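# Seat the flat cable fully and close the latch

## Task

Push the flat cable's end completely into its connector, then close the connector's latch so it stays shut once the robot lets go.

## Robot and tools

Robot: two arms on a table. left_arm carries a left hand and stands on the +y side; right_arm carries a right hand. Calibrated bases in the scene frame: left_arm at (+0.003, +0.361, +0.012) m, right_arm at (-0.019, -0.276, +0.016) m, both almost unrotated. Scene frame: origin at table height midway between the nominal bases, +x out over the table, +z up. Image left/right does not match arm names.

Hand point: a point fixed to each hand, 0.05 m in front of the palm and 0.15 m out from the wrist flange. Its +z runs along straight fingers, +y out of the palm. For the right hand +x runs across the palm away from the thumb; for the left hand +x runs toward the thumb. Straight fingertips lie 6 to 7 cm beyond the point along +z and 6 cm behind it along -y. A wrist bracket on the little-finger side can strike objects.

The 28-number row (every entry in [-1, 1], both arms always included): left_arm dx, dy, dz, rx, ry, rz, then left hand little, ring, middle, index, thumb_bend, thumb_turn, force_limit, speed; then the same fourteen for right_arm. The six pose numbers are an offset, not a pose: they are measured from that arm's Hand target as it was when the action or move began, along that Hand target's own axes. 1.0 equals 0.6 m of travel or 180 degrees; rx, ry, rz form a single rotation vector. Every row in one action counts from the same start, so sending the same offset again moves further. Six zeros re-request the current Hand target. Finger numbers are absolute targets: +1 straight/open, -1 curled/closed; thumb_turn -1 places the thumb opposite the fingers, +1 beside the palm. force_limit maps -1..+1 to roughly 0..10 N at the fingertip (0..15 N for the two thumb motors); speed rises from near zero at -1 to full at +0.48 and stays full above. For a soft grip close slowly (speed -0.94 or lower). To keep a hand unchanged, resend its last executed eight numbers; if none were sent yet, use its hand_measured six plus hand_force_limit and hand_speed. A closing target sent while the load already meets force_limit does nothing.

Tools:
- execute_actions(actions, cameras): actions is a list of actions; each action is a list of up to 15 rows, each row one control step of 1/30 s, the last row held to fill 15 steps (0.5 s per action). cameras lists camera names, ["all"], or []; images return only when asked or when actions is empty.
- move(target, speed, blend, blocking, cameras): target is one 28-number row or a list of up to 15 rows, each offset counted from the Hand targets at the move's start (not from the previous row). Straight-line paths, no obstacle avoidance, capped at 10 s total. speed in m/s, 0.002 to 4.3, default 0.25 (turns up to twice that in rad/s); one value or one per row. blend in metres rounds corners; 0 stops at each row. blocking=false returns after about 0.5 s while the motion continues. Avoid paths passing near an arm's own base.
- wait(seconds 0 to 10, cameras): lets time run, holding commands.
- stop(cameras): brakes a running move.
- zoom_image(camera, region [x0, y0, x1, y1] in pixels, at most 504 by 504): closer look at the newest image of that camera.
- show_instructions(): shows the reference pages.
- finished_scene(scene=1): ends the scene for good.

Cameras: cam_head_left, cam_head_right, cam_high (504x504 each), cam_left_wrist, cam_right_wrist (672x504 fisheye).

Results: end_effector_position (m) and end_effector_quat_wxyz per arm, in that arm's base frame; Hand target, the last commanded pose after clipping, which the next offsets build on; joint positions, velocities and torques (torques include gravity and have offsets, so treat them cautiously); hand_measured, hand_stopped_by (moving, target, force, stalled, fault) and hand_load_n per motor in row order. A grip that slips shows only as hand_load_n dropping near 0. Actions calls also list hand positions at some steps. move adds a move: line with the outcome (done, off_target, moving, held, fault) and limits (paced = pose clipped, held = steps withheld).

Behaviour to expect: the arms are loose; at rest the hand often sits 1 to 3 cm (sometimes 5 cm) from the command, usually lower, with no contact. The commanded orientation is clipped to 40 degrees from the measured one each step. Small turns can shift the hand point noticeably. If the hand rests short, send the remaining distance as a further offset. A blocked arm keeps pressing until commanded back past its current position.

Avoid: knocking anything off the table or leaving it off, dropping parts, fast impacts, hard shoves on fixed or heavy objects, overloading fingers, and any contact between the two arms or one hand gripping the other. Long pushes or stretched holds heat motors; a MOTOR HOT line appears at 85 °C and at 100 °C the arm collapses for 30 s or more. Time spent thinking lets the scene run. Finish only when the cable is fully seated and the latch stays closed without help.

Each tool is called after "Emit:" in YAML: its name, and indented under it one key for each argument.

Reference images:

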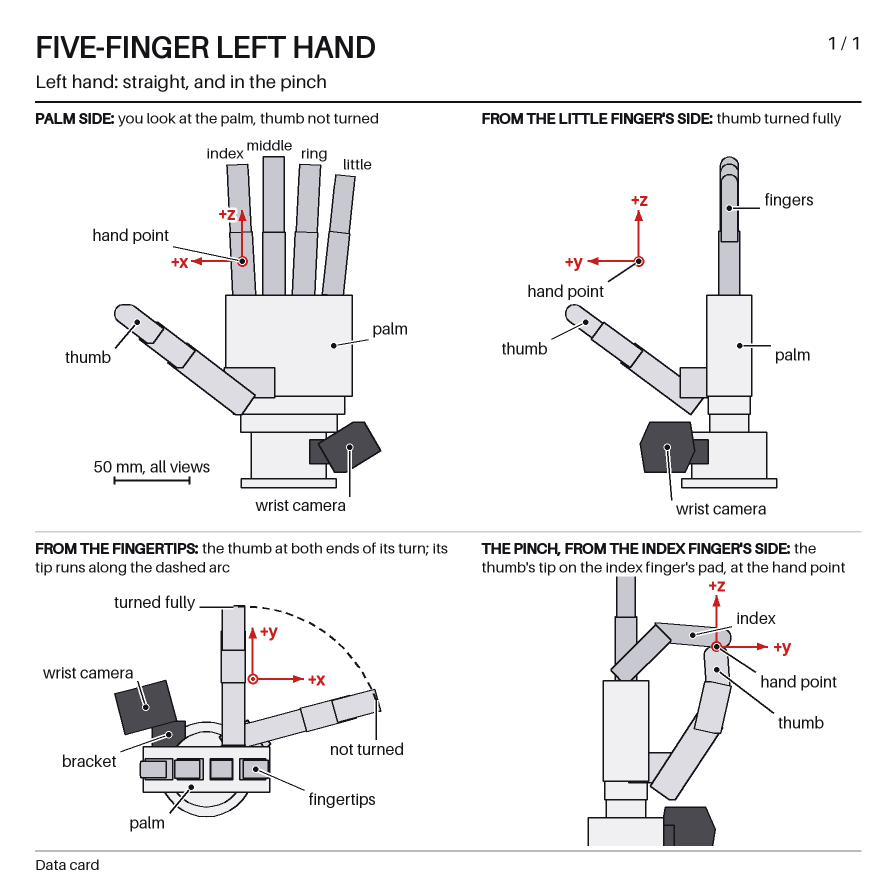

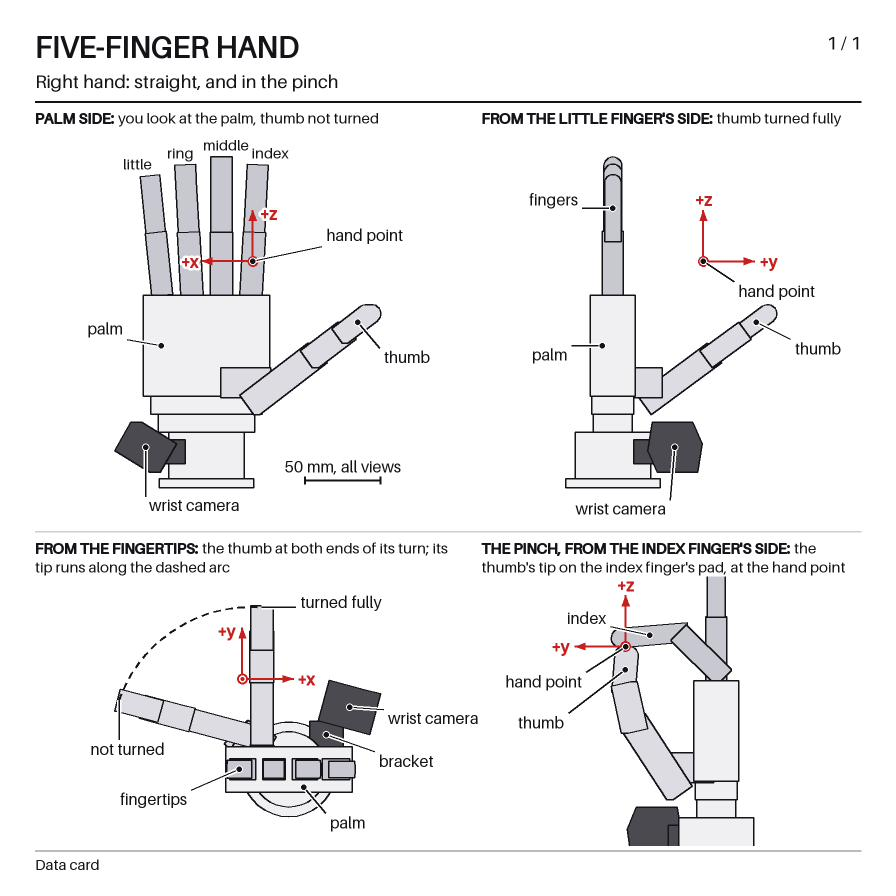

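## Session

Emit:
execute_actions:
  actions: []

Scene clock: 0.00 s.
left_arm: end_effector_position=(+0.6821, -0.4736, +0.2088) hand_measured=(+1.000, +1.000, +1.000, +1.000, +1.000, +1.000) hand_load_n=(+0.0, -0.5, +0.0, +0.0, +0.0, +0.0) hand_stopped_by=(target, target, target, target, target, target) hand_force_limit=0.00 hand_speed=-0.80 end_effector_quat_wxyz=(+0.584, +0.407, +0.702, -0.022) | right_arm: end_effector_position=(+0.1893, +0.1197, +0.1231) hand_measured=(+1.000, +1.000, +1.000, +1.000, +1.000, +1.000) hand_load_n=(+0.0, +0.0, +0.0, -0.5, +0.0, +0.0) hand_stopped_by=(target, target, target, target, target, target) hand_force_limit=0.00 hand_speed=-0.80 end_effector_quat_wxyz=(+0.012, +0.964, -0.266, -0.020)
Joint positions: left_arm=[-0.722 1.981 1.556 0.098 -0.149 2.008] | right_arm=[0.555 1.181 0.865 -1.3 -0.014 -0.477]
Joint velocities: within noise
Joint torques (N m): no reading
Heat: left arm: hottest waist 27 °C; right arm: hottest elbow 27 °C.
Hand target: left_arm +0.6850, -0.4815, +0.2492; +0.611, +0.397, +0.685, -0.026 | right_arm +0.1994, +0.1273, +0.1326; -0.002, +0.964, -0.265, -0.006

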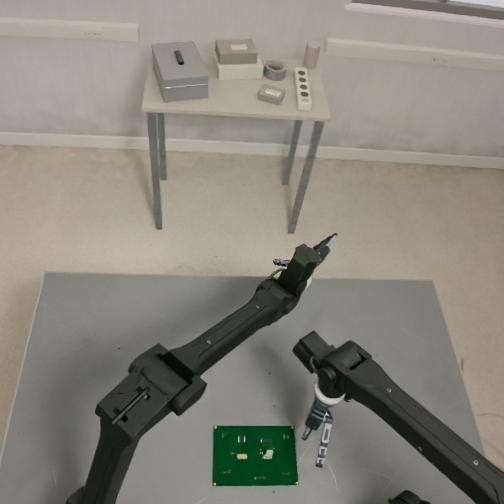

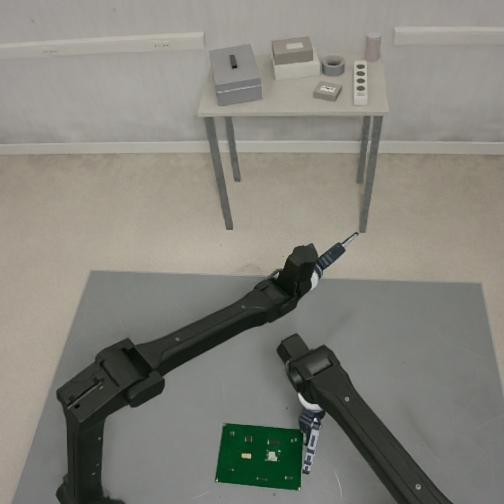

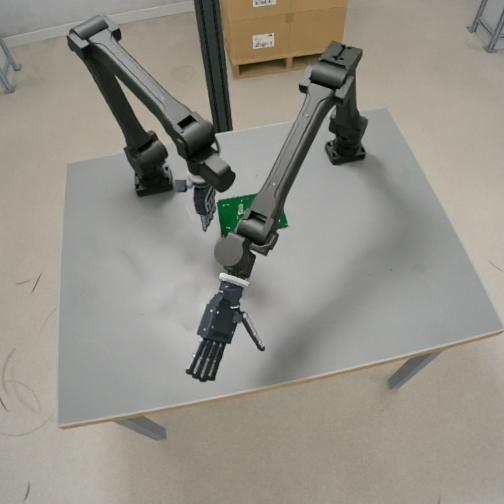

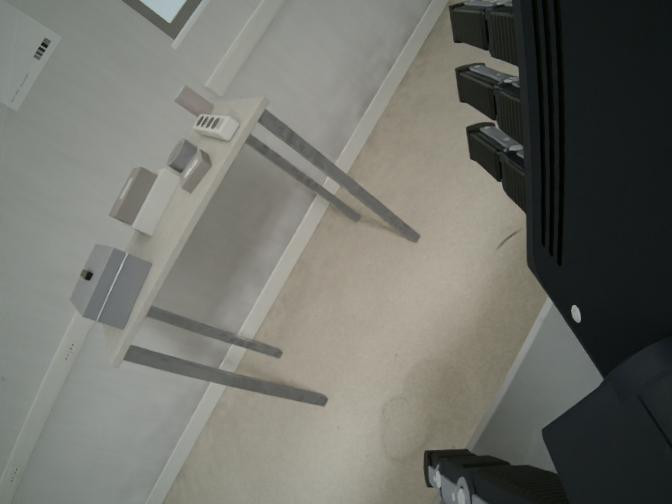

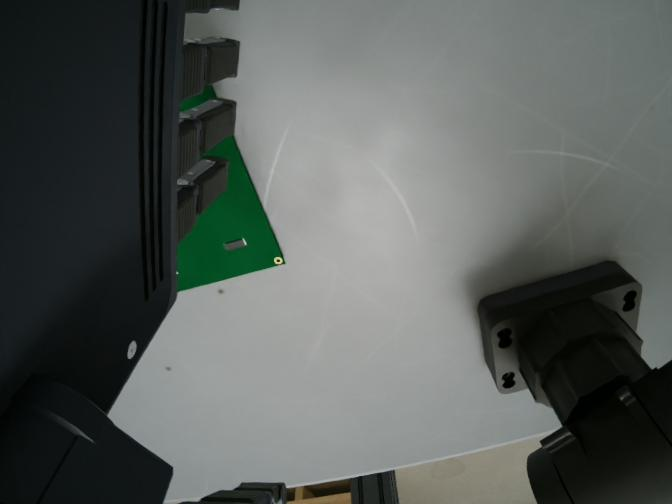

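Emit:
zoom_image:
  camera: "cam_head_left"
  region: [200, 410, 320, 500]

Emit:
zoom_image:
  camera: "cam_head_right"
  region: [205, 410, 325, 500]

Emit:
zoom_image:
  camera: "cam_high"
  region: [180, 170, 310, 260]

Scaled by 4.200 from the camera's 504x504 image, which has a finer 720x720 frame.

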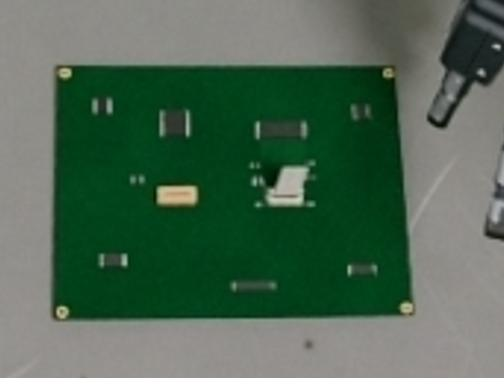

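Scaled by 4.200 from the camera's 504x504 image, which has a finer 720x720 frame.

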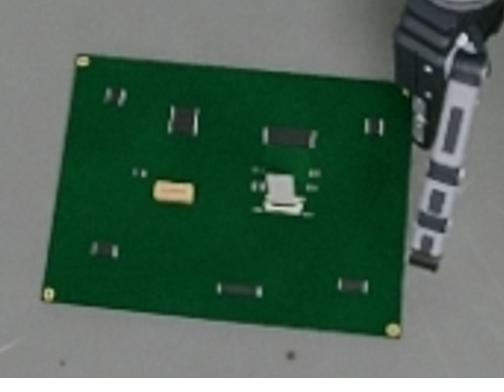

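Scaled by 3.877 from the camera's 504x504 image, which has a finer 720x720 frame.

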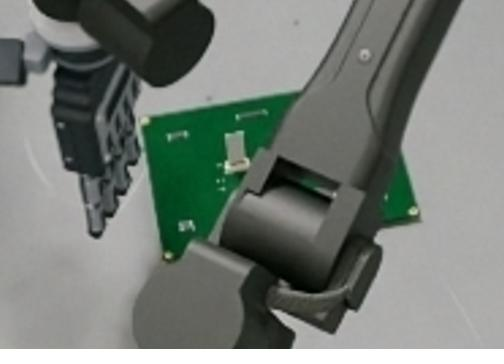

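Emit:
zoom_image:
  camera: "cam_head_left"
  region: [250, 440, 285, 470]

Emit:
zoom_image:
  camera: "cam_head_right"
  region: [255, 440, 290, 470]

Emit:
zoom_image:
  camera: "cam_high"
  region: [225, 195, 255, 225]

Scaled by 14.400 from the camera's 504x504 image, which has a finer 720x720 frame.

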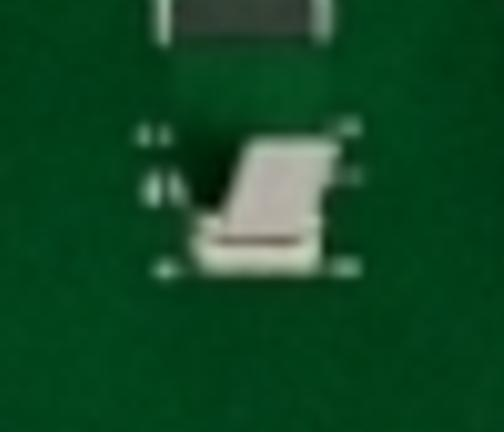

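Scaled by 14.400 from the camera's 504x504 image, which has a finer 720x720 frame.

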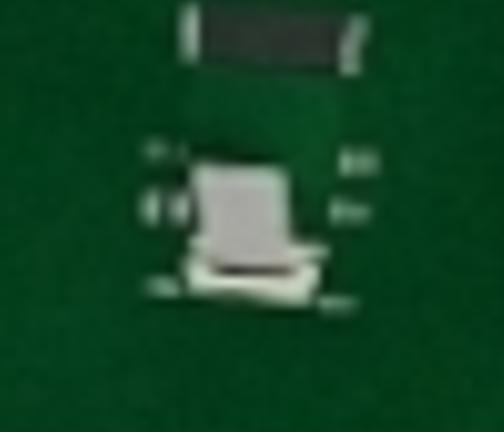

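Scaled by 16.800 from the camera's 504x504 image, which has a finer 720x720 frame.

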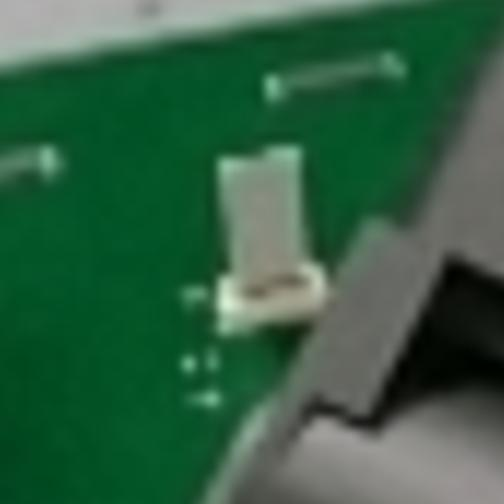

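Emit:
move:
  target: [0.3287, 0.5123, -0.8672, -0.210, 0.110, -0.062, 1,1,1,1,1,1,0,-0.8, 0,0,0,0,0,0, 1,1,1,1,1,1,0,-0.8]
  cameras: ["all"]
  speed: 0.3

Scene clock: 5.87 s.
left_arm: end_effector_position=(+0.4534, +0.0938, +0.3410) hand_measured=(+1.000, +1.000, +1.000, +1.000, +1.000, +1.000) hand_load_n=(+0.0, +0.0, +0.0, +0.0, +0.0, +0.0) hand_stopped_by=(target, target, target, target, target, target) hand_force_limit=0.00 hand_speed=-0.80 end_effector_quat_wxyz=(+0.574, +0.110, +0.788, +0.195) | right_arm: end_effector_position=(+0.1893, +0.1197, +0.1231) hand_measured=(+1.000, +1.000, +1.000, +1.000, +1.000, +1.000) hand_load_n=(+0.0, +0.0, +0.0, +0.0, +0.0, +0.0) hand_stopped_by=(target, target, target, target, target, target) hand_force_limit=0.00 hand_speed=-0.80 end_effector_quat_wxyz=(+0.012, +0.964, -0.266, -0.020)
Joint positions: left_arm=[-0.025 0.879 0.742 -0.137 -0.206 1.979] | right_arm=[0.555 1.181 0.865 -1.3 -0.014 -0.477]
Joint torques (N m): left_arm=[1.61 -3.08 8.53 1.31 0.18 0.18] | right_arm=[0.62 -5.71 11.47 0.31 -0.04 0.01]
Heat: left arm: hottest waist 27 °C; right arm: hottest elbow 28 °C.
Hand target: left_arm +0.4498, +0.1004, +0.3502; +0.576, +0.111, +0.784, +0.205 | right_arm +0.1994, +0.1273, +0.1326; -0.002, +0.964, -0.265, -0.006
Off the commanded pose: left_arm 0.012 m, 1 deg | right_arm 0.016 m, 2 deg.
move: off_target (left_arm, right_arm)

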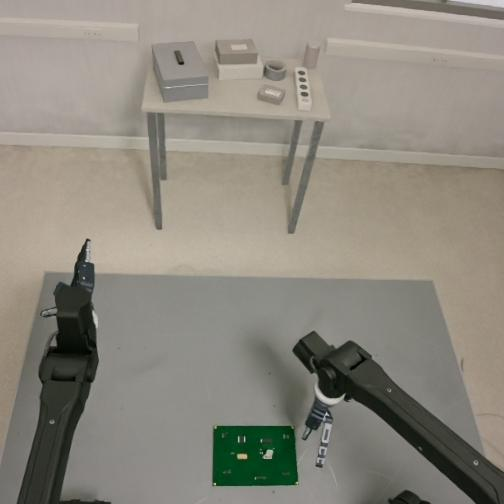

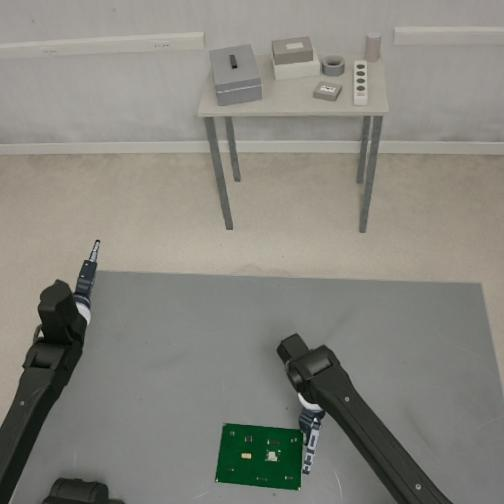

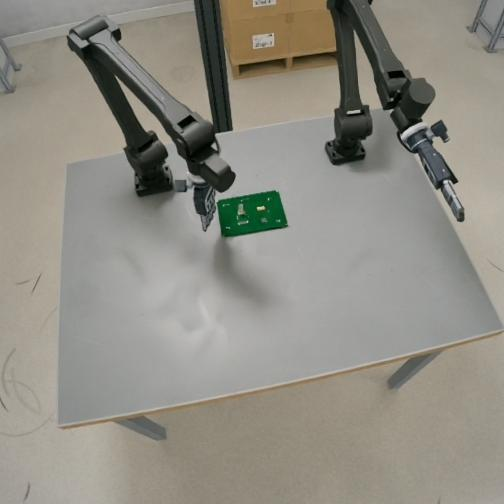

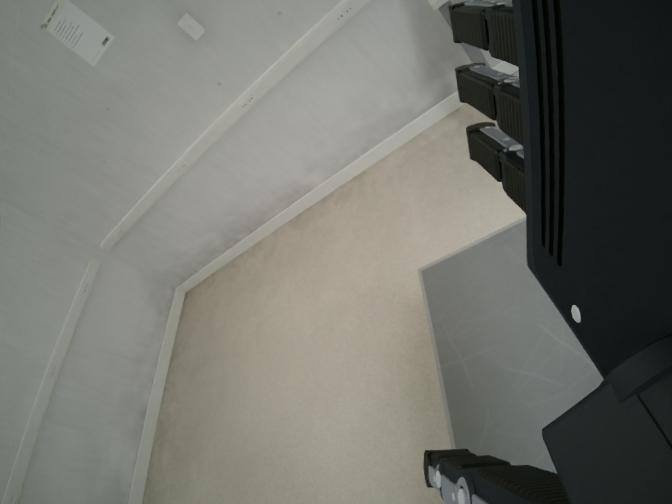

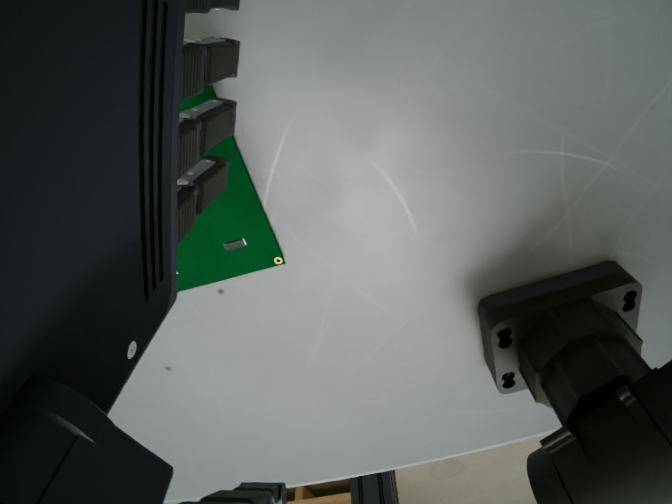

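Emit:
zoom_image:
  camera: "cam_high"
  region: [212, 185, 296, 245]

Emit:
zoom_image:
  camera: "cam_high"
  region: [228, 198, 256, 226]

Scaled by 6.000 from the camera's 504x504 image, which has a finer 720x720 frame.

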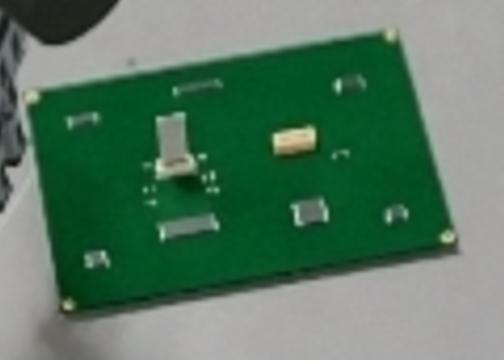

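Scaled by 18.000 from the camera's 504x504 image, which has a finer 720x720 frame.

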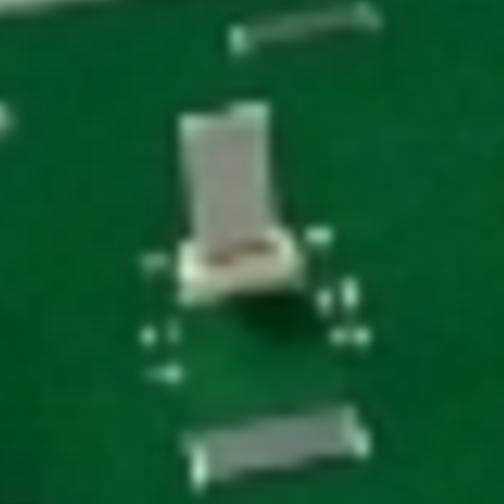

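Emit:
move:
  target: [0,0,0,0,0,0, 1,1,1,1,1,1,0,-0.8, 0.069,-0.199,-0.067,0,0,0, 1,1,1,1,1,1,0,-0.8]
  cameras: ["all"]
  speed: 0.2

Scene clock: 9.03 s.
left_arm: end_effector_position=(+0.4534, +0.0938, +0.3411) hand_measured=(+1.000, +1.000, +1.000, +1.000, +1.000, +1.000) hand_load_n=(+0.0, +0.0, +0.0, +0.0, +0.0, +0.0) hand_stopped_by=(target, target, target, target, target, target) hand_force_limit=0.00 hand_speed=-0.80 end_effector_quat_wxyz=(+0.574, +0.110, +0.788, +0.195) | right_arm: end_effector_position=(+0.2818, +0.1911, +0.1580) hand_measured=(+1.000, +1.000, +1.000, +1.000, +1.000, +1.000) hand_load_n=(+0.0, +0.0, +0.0, +0.0, +0.0, +0.0) hand_stopped_by=(target, target, target, target, target, target) hand_force_limit=0.00 hand_speed=-0.80 end_effector_quat_wxyz=(+0.013, +0.964, -0.265, -0.021)
Joint positions: left_arm=[-0.025 0.879 0.742 -0.137 -0.206 1.98] | right_arm=[0.584 1.466 1.224 -1.375 -0.015 -0.451]
Joint torques (N m): left_arm=[1.61 -3.08 8.53 1.29 0.18 0.17] | right_arm=[1.08 -8.53 14.78 -0.08 -0.08 0.13]
Heat: left arm: hottest waist 27 °C; right arm: hottest elbow 29 °C.
Hand target: left_arm +0.4498, +0.1004, +0.3502; +0.576, +0.111, +0.784, +0.205 | right_arm +0.2964, +0.2084, +0.1723; -0.002, +0.964, -0.265, -0.006
Off the commanded pose: left_arm 0.012 m, 1 deg | right_arm 0.027 m, 2 deg.
move: off_target (left_arm, right_arm)

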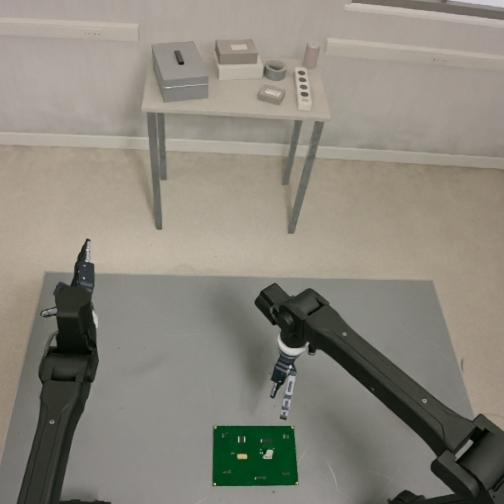

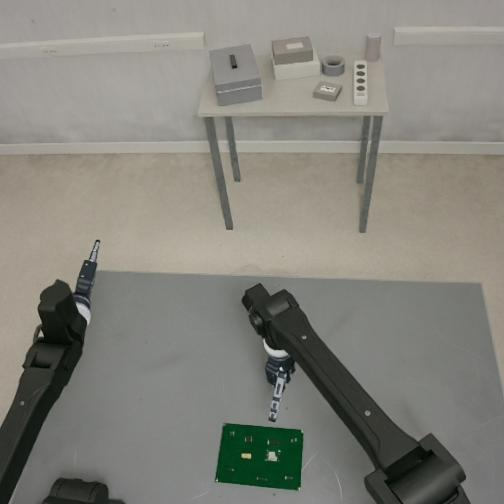

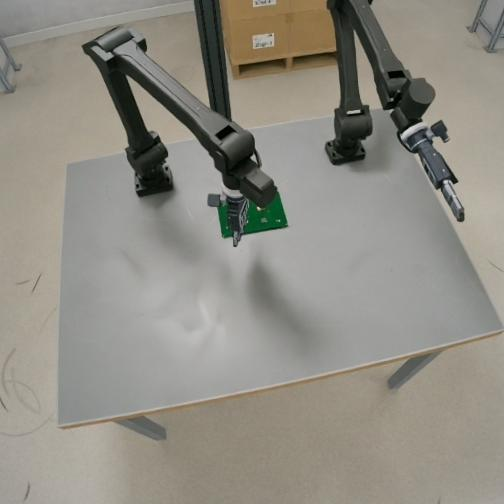

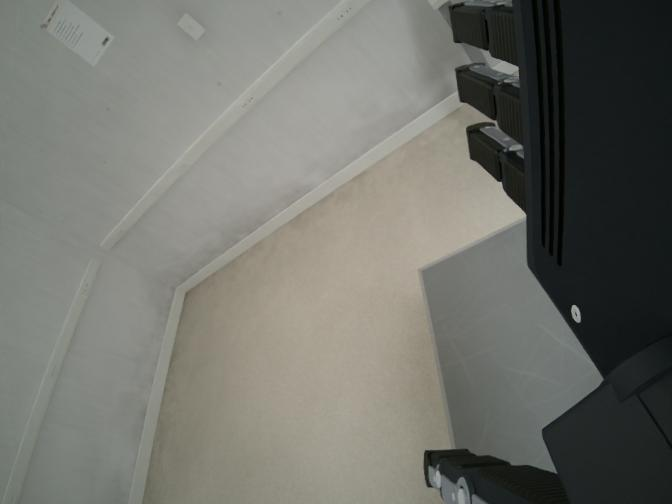

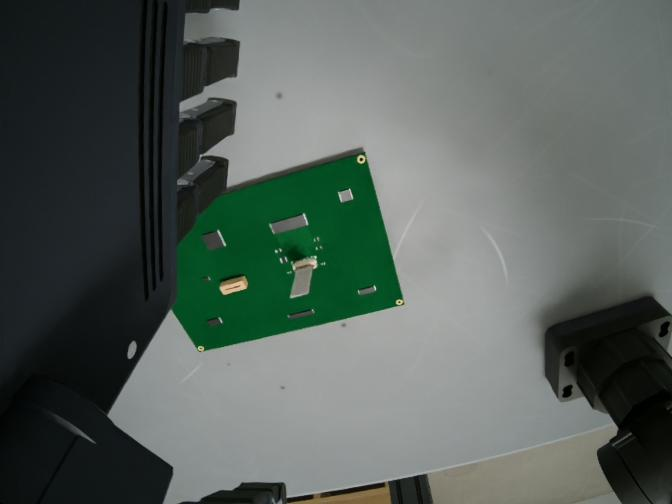

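Emit:
zoom_image:
  camera: "cam_right_wrist"
  region: [250, 200, 350, 330]

Emit:
zoom_image:
  camera: "cam_right_wrist"
  region: [280, 240, 330, 305]

Scaled by 3.877 from the camera's 672x504 image, which has a finer 960x720 frame.

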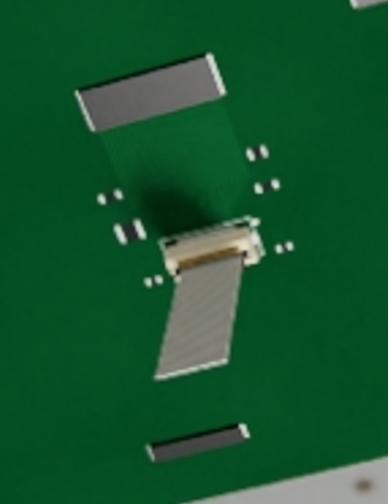

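Scaled by 7.754 from the camera's 672x504 image, which has a finer 960x720 frame.

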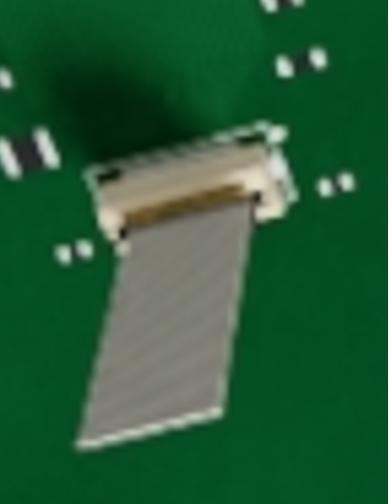

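Emit:
move:
  target: [0,0,0,0,0,0, 1,1,1,1,1,1,0,-0.8, -0.098,-0.0495,0.115,0,0,0, -1,-1,-1,-1,1,1,0,0]
  cameras: ["cam_right_wrist","cam_high","cam_head_left"]
  speed: 0.12

Scene clock: 13.37 s.
left_arm: end_effector_position=(+0.4534, +0.0938, +0.3411) hand_measured=(+1.000, +1.000, +1.000, +1.000, +1.000, +1.000) hand_load_n=(+0.0, +0.0, +0.0, +0.0, +0.0, +0.0) hand_stopped_by=(target, target, target, target, target, target) hand_force_limit=0.00 hand_speed=-0.80 end_effector_quat_wxyz=(+0.574, +0.110, +0.788, +0.195) | right_arm: end_effector_position=(+0.2590, +0.2592, +0.1097) hand_measured=(-1.000, -1.000, -1.000, -1.000, +1.000, +1.000) hand_load_n=(+0.0, +0.0, +0.0, +0.0, +0.0, +0.0) hand_stopped_by=(target, target, target, target, target, target) hand_force_limit=0.00 hand_speed=0.00 end_effector_quat_wxyz=(+0.000, +0.966, -0.260, -0.009)
Joint positions: left_arm=[-0.025 0.879 0.742 -0.137 -0.206 1.98] | right_arm=[0.747 1.538 1.179 -1.22 -0.015 -0.298]
Joint torques (N m): left_arm=[1.61 -3.02 8.53 1.29 0.18 0.17] | right_arm=[1.26 -9.99 8.84 0.91 -0.05 0.14]
Heat: left arm: hottest waist 27 °C; right arm: hottest elbow 30 °C.
Hand target: left_arm +0.4498, +0.1004, +0.3502; +0.576, +0.111, +0.784, +0.205 | right_arm +0.2604, +0.2645, +0.1041; -0.002, +0.964, -0.265, -0.006
Off the commanded pose: left_arm 0.012 m, 1 deg | right_arm 0.008 m, 1 deg.
move: off_target (left_arm)
Images, in order (width x height): cam_head_left 504x504, cam_high 504x504, cam_right_wrist 672x504.

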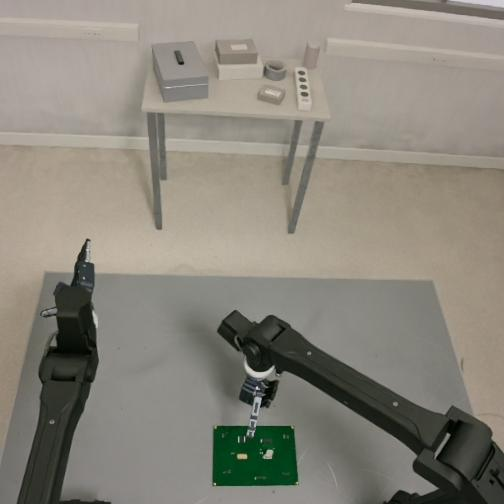

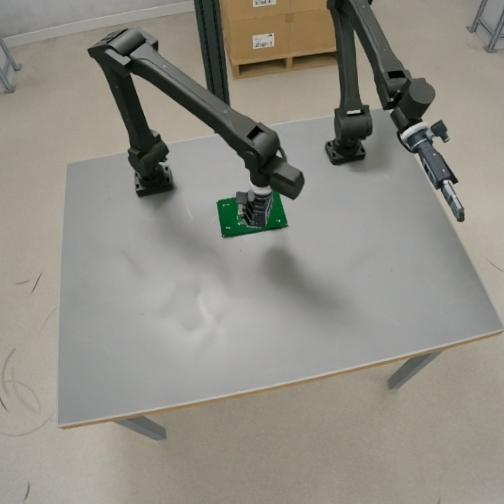

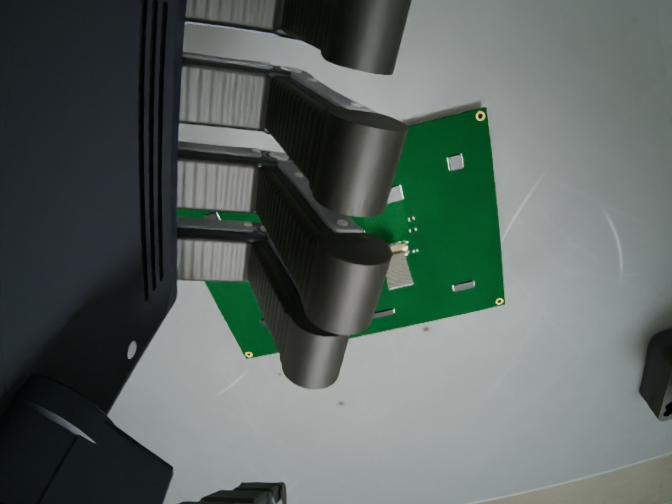

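Emit:
move:
  target: [0,0,0,0,0,0, 1,1,1,1,1,1,0,-0.8, -0.043,-0.083,0.067,0,0,0, -1,-1,-1,-1,1,1,0,0]
  cameras: ["cam_right_wrist"]
  speed: 0.12

Scene clock: 15.30 s.
left_arm: end_effector_position=(+0.4534, +0.0938, +0.3411) hand_measured=(+1.000, +1.000, +1.000, +1.000, +1.000, +1.000) hand_load_n=(+0.0, +0.0, +0.0, +0.0, +0.0, +0.0) hand_stopped_by=(target, target, target, target, target, target) hand_force_limit=0.00 hand_speed=-0.80 end_effector_quat_wxyz=(+0.574, +0.110, +0.788, +0.195) | right_arm: end_effector_position=(+0.2454, +0.2973, +0.0558) hand_measured=(-1.000, -1.000, -1.000, -1.000, +1.000, +1.000) hand_load_n=(+0.0, +0.0, +0.0, +0.0, +0.0, +0.0) hand_stopped_by=(target, target, target, target, target, target) hand_force_limit=0.00 hand_speed=0.00 end_effector_quat_wxyz=(+0.024, +0.965, -0.259, -0.021)
Joint positions: left_arm=[-0.025 0.879 0.742 -0.137 -0.206 1.98] | right_arm=[0.83 1.679 1.187 -1.141 -0.015 -0.217]
Joint torques (N m): left_arm=[1.61 -3.08 8.53 1.31 0.18 0.17] | right_arm=[0.97 -11.34 13.11 0.8 -0.1 0.15]
Heat: left arm: hottest waist 27 °C; right arm: hottest elbow 30 °C.
Hand target: left_arm +0.4498, +0.1004, +0.3502; +0.576, +0.111, +0.784, +0.205 | right_arm +0.2634, +0.3207, +0.0642; -0.002, +0.964, -0.265, -0.006
Off the commanded pose: left_arm 0.012 m, 1 deg | right_arm 0.031 m, 4 deg.
move: off_target (left_arm, right_arm)
Images, in order (width x height): cam_right_wrist 672x504.

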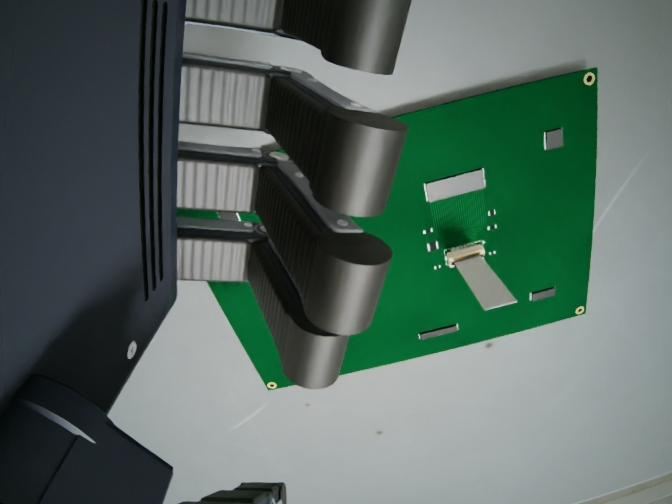

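Emit:
zoom_image:
  camera: "cam_right_wrist"
  region: [410, 160, 530, 320]

Emit:
zoom_image:
  camera: "cam_right_wrist"
  region: [435, 230, 495, 280]

Scaled by 3.150 from the camera's 672x504 image, which has a finer 960x720 frame.

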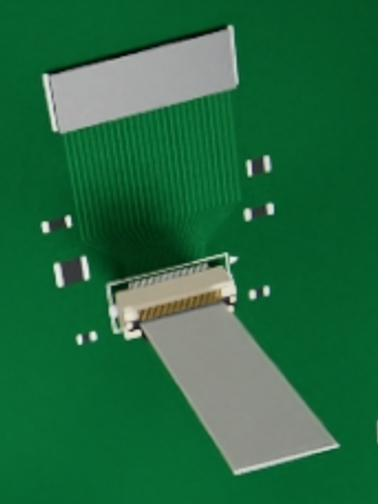

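Scaled by 8.400 from the camera's 672x504 image, which has a finer 960x720 frame.

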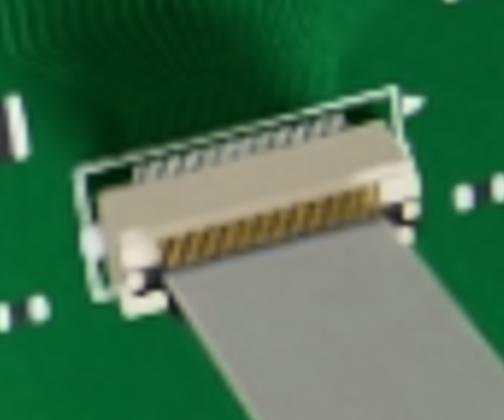

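Emit:
move:
  target:
    - [0,0,0,0,0,0, 1,1,1,1,1,1,0,-0.8, -0.0017,0,-0.133,0,0,0, -1,-1,-1,-1,1,1,0,0]
    - [0,0,0,0,0,0, 1,1,1,1,1,1,0,-0.8, -0.0803,0.2035,-0.0755,0.0077,0.0004,0.6086, -1,-1,-1,-1,1,1,0,0]
  cameras: ["all"]
  speed: [0.2, 0.4]
  blend: [0.03, 0]

Scene clock: 21.27 s.
left_arm: end_effector_position=(+0.4534, +0.0938, +0.3411) hand_measured=(+1.000, +1.000, +1.000, +1.000, +1.000, +1.000) hand_load_n=(+0.0, +0.0, +0.0, +0.0, +0.0, +0.0) hand_stopped_by=(target, target, target, target, target, target) hand_force_limit=0.00 hand_speed=-0.80 end_effector_quat_wxyz=(+0.574, +0.110, +0.788, +0.195) | right_arm: end_effector_position=(+0.1640, +0.2383, +0.1058) hand_measured=(-1.000, -1.000, -1.000, -1.000, +1.000, +1.000) hand_load_n=(+0.0, +0.0, +0.0, +0.0, +0.0, +0.0) hand_stopped_by=(target, target, target, target, target, target) hand_force_limit=0.00 hand_speed=0.00 end_effector_quat_wxyz=(+0.000, -0.341, +0.940, -0.002)
Joint positions: left_arm=[-0.025 0.879 0.742 -0.137 -0.206 1.98] | right_arm=[0.771 1.029 0.721 -1.263 0.003 1.647]
Joint torques (N m): left_arm=[1.55 -3.08 8.53 1.29 0.18 0.17] | right_arm=[1.32 -5.01 8.79 -0.1 0.08 0.15]
Heat: left arm: hottest waist 27 °C; right arm: hottest elbow 30 °C.
Hand target: left_arm +0.4498, +0.1004, +0.3502; +0.576, +0.111, +0.784, +0.205 | right_arm +0.1599, +0.2402, +0.1100; +0.006, -0.339, +0.941, +0.002
Off the commanded pose: left_arm 0.012 m, 1 deg | right_arm 0.006 m, 1 deg.
move: off_target (left_arm)

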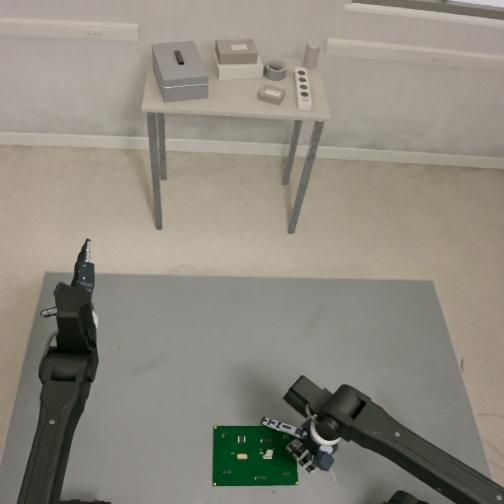

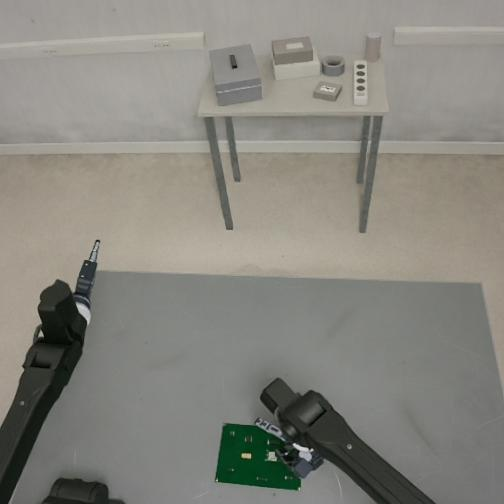

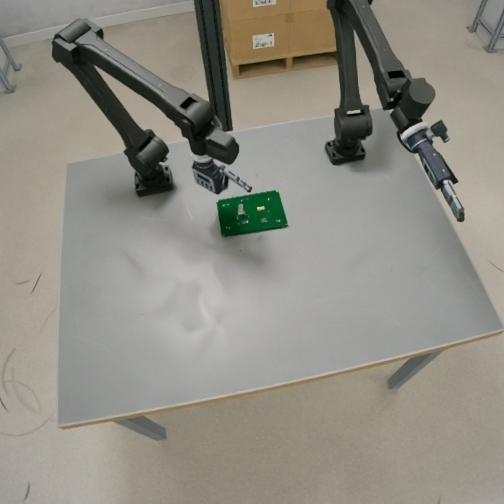

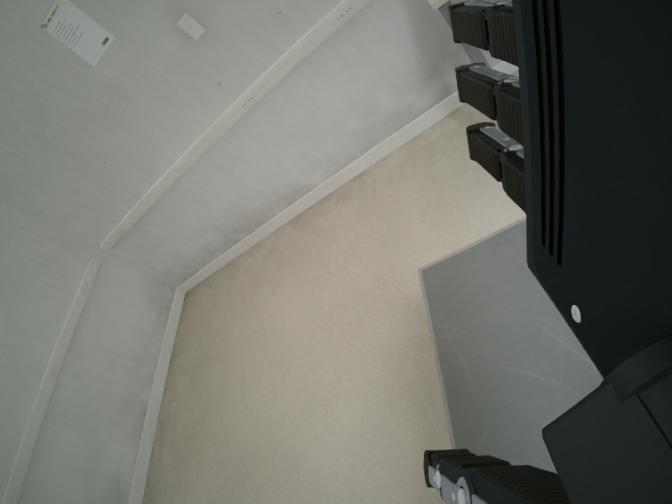

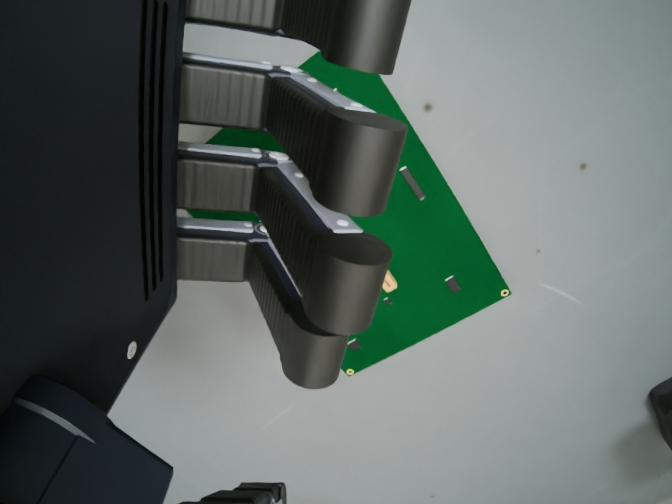

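Emit:
move:
  target: [0,0,0,0,0,0, 1,1,1,1,1,1,0,-0.8, 0.067,-0.163,0.05,0,0,0, -1,-1,-1,-1,1,1,0,0]
  cameras: ["cam_right_wrist"]
  speed: 0.15

Scene clock: 24.87 s.
left_arm: end_effector_position=(+0.4534, +0.0938, +0.3411) hand_measured=(+1.000, +1.000, +1.000, +1.000, +1.000, +1.000) hand_load_n=(+0.0, +0.0, +0.0, +0.0, +0.0, +0.0) hand_stopped_by=(target, target, target, target, target, target) hand_force_limit=0.00 hand_speed=-0.80 end_effector_quat_wxyz=(+0.574, +0.110, +0.788, +0.195) | right_arm: end_effector_position=(+0.1873, +0.1388, +0.0768) hand_measured=(-1.000, -1.000, -1.000, -1.000, +1.000, +1.000) hand_load_n=(+0.0, -0.5, +0.0, +0.0, -0.5, +0.0) hand_stopped_by=(target, target, target, target, target, target) hand_force_limit=0.00 hand_speed=0.00 end_effector_quat_wxyz=(-0.008, -0.336, +0.942, -0.003)
Joint positions: left_arm=[-0.025 0.879 0.742 -0.137 -0.206 1.98] | right_arm=[0.354 0.963 0.602 -1.227 0.006 1.239]
Joint torques (N m): left_arm=[1.61 -3.08 8.53 1.29 0.18 0.17] | right_arm=[-0.85 -3.14 8.75 1.01 -0.26 -0.1]
Heat: left arm: hottest waist 27 °C; right arm: hottest elbow 30 °C.
Hand target: left_arm +0.4498, +0.1004, +0.3502; +0.576, +0.111, +0.784, +0.205 | right_arm +0.1917, +0.1394, +0.0796; +0.006, -0.339, +0.941, +0.002
Off the commanded pose: left_arm 0.012 m, 1 deg | right_arm 0.005 m, 2 deg.
move: off_target (left_arm)
Images, in order (width x height): cam_right_wrist 672x504.

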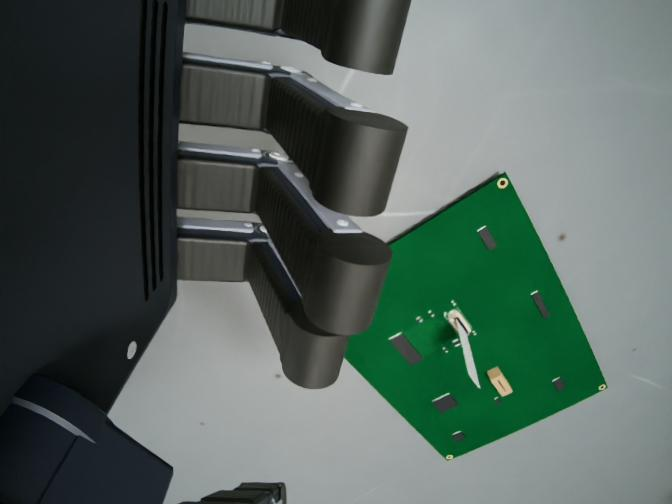

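Emit:
zoom_image:
  camera: "cam_right_wrist"
  region: [400, 280, 530, 400]

Emit:
zoom_image:
  camera: "cam_right_wrist"
  region: [430, 295, 490, 345]

Scaled by 3.877 from the camera's 672x504 image, which has a finer 960x720 frame.

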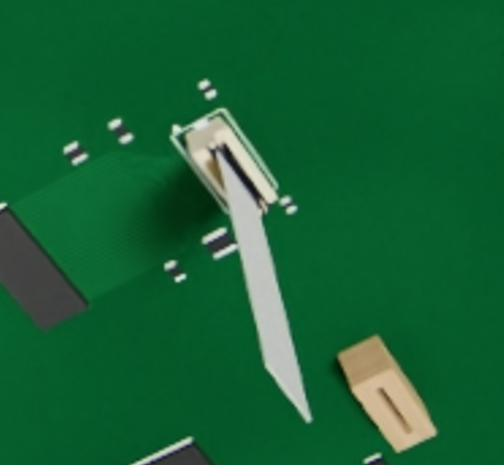

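Scaled by 8.400 from the camera's 672x504 image, which has a finer 960x720 frame.

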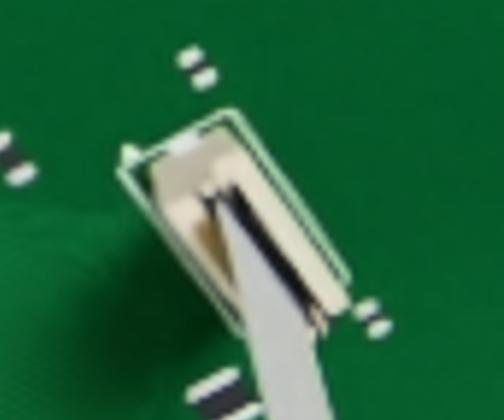

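Emit:
move:
  target:
    - [0,0,0,0,0,0, 1,1,1,1,1,1,0,-0.8, -0.0015,0,-0.1167,0,0,0, -1,-1,-1,-1,1,1,0,0]
    - [0,0,0,0,0,0, 1,1,1,1,1,1,0,-0.8, -0.105,0.0457,-0.116,0.2627,-0.2465,-0.4334, 1,1,1,1,1,1,0,0]
    - [0,0,0,0,0,0, 1,1,1,1,1,1,0,-0.8, -0.1028,0.0457,0.059,0.2627,-0.2465,-0.4334, 1,1,1,1,1,1,0,0]
  cameras: ["all"]
  speed: [0.2, 0.4, 0.12]
  blend: [0.02, 0, 0]

Scene clock: 40.10 s.
left_arm: end_effector_position=(+0.4534, +0.0938, +0.3411) hand_measured=(+1.000, +1.000, +1.000, +1.000, +1.000, +1.000) hand_load_n=(+0.0, +0.0, +0.0, +0.0, +0.0, +0.0) hand_stopped_by=(target, target, target, target, target, target) hand_force_limit=0.00 hand_speed=-0.80 end_effector_quat_wxyz=(+0.574, +0.110, +0.788, +0.195) | right_arm: end_effector_position=(+0.2161, +0.2018, +0.0454) hand_measured=(+1.000, +1.000, +1.000, +1.000, +1.000, +1.000) hand_load_n=(+0.0, -0.5, +0.0, +0.0, +0.0, +0.0) hand_stopped_by=(target, target, target, target, target, target) hand_force_limit=0.00 hand_speed=0.00 end_effector_quat_wxyz=(-0.444, +0.775, -0.390, +0.222)
Joint positions: left_arm=[-0.025 0.879 0.742 -0.137 -0.206 1.98] | right_arm=[0.655 0.615 0.15 -0.067 0.012 0.009]
Joint torques (N m): left_arm=[1.55 -3.02 8.51 1.28 0.18 0.17] | right_arm=[-0.62 1.32 10.15 3.28 -0.21 -0.11]
Heat: left arm: hottest waist 27 °C; right arm: hottest elbow 31 °C.
Hand target: left_arm +0.4498, +0.1004, +0.3502; +0.576, +0.111, +0.784, +0.205 | right_arm +0.2221, +0.2002, +0.0450; -0.446, +0.772, -0.392, +0.227
Off the commanded pose: left_arm 0.012 m, 1 deg | right_arm 0.006 m, 1 deg.
move: off_target (left_arm)

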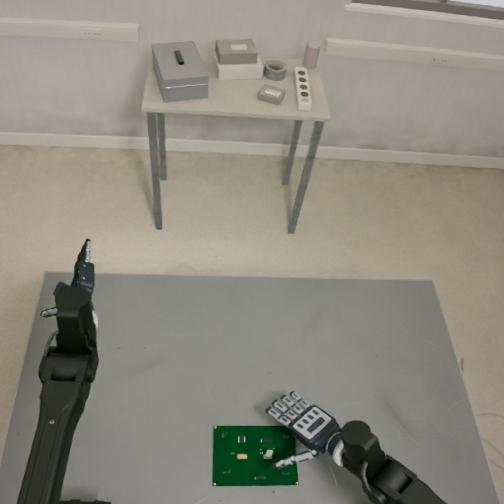

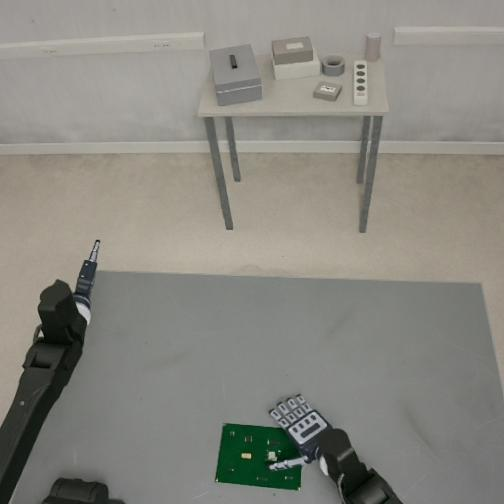

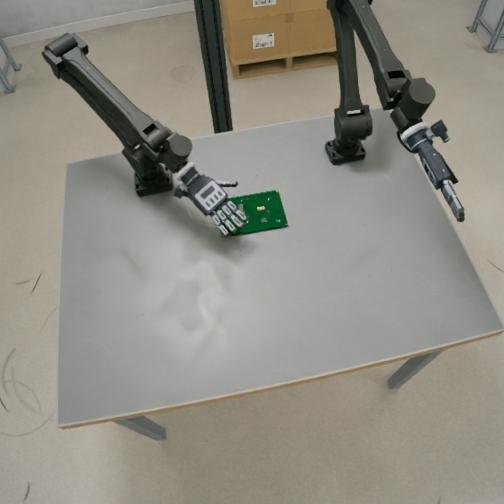

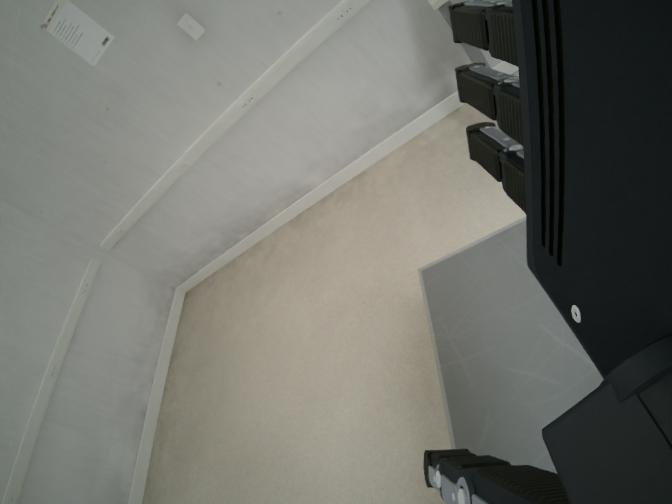

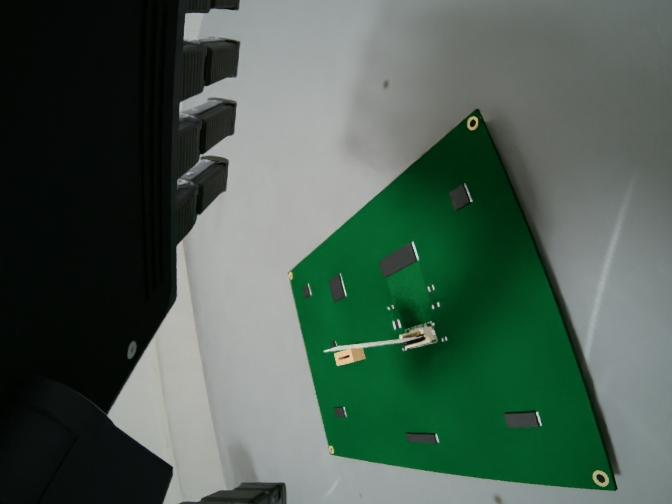

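Emit:
zoom_image:
  camera: "cam_right_wrist"
  region: [310, 270, 470, 390]

Emit:
zoom_image:
  camera: "cam_right_wrist"
  region: [385, 310, 455, 360]

Scaled by 3.150 from the camera's 672x504 image, which has a finer 960x720 frame.

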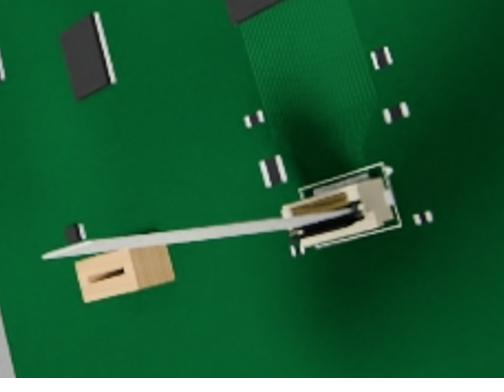

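Scaled by 7.200 from the camera's 672x504 image, which has a finer 960x720 frame.

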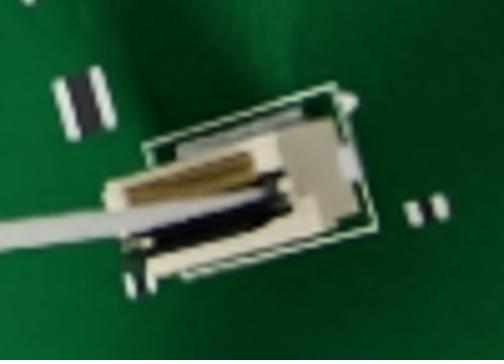

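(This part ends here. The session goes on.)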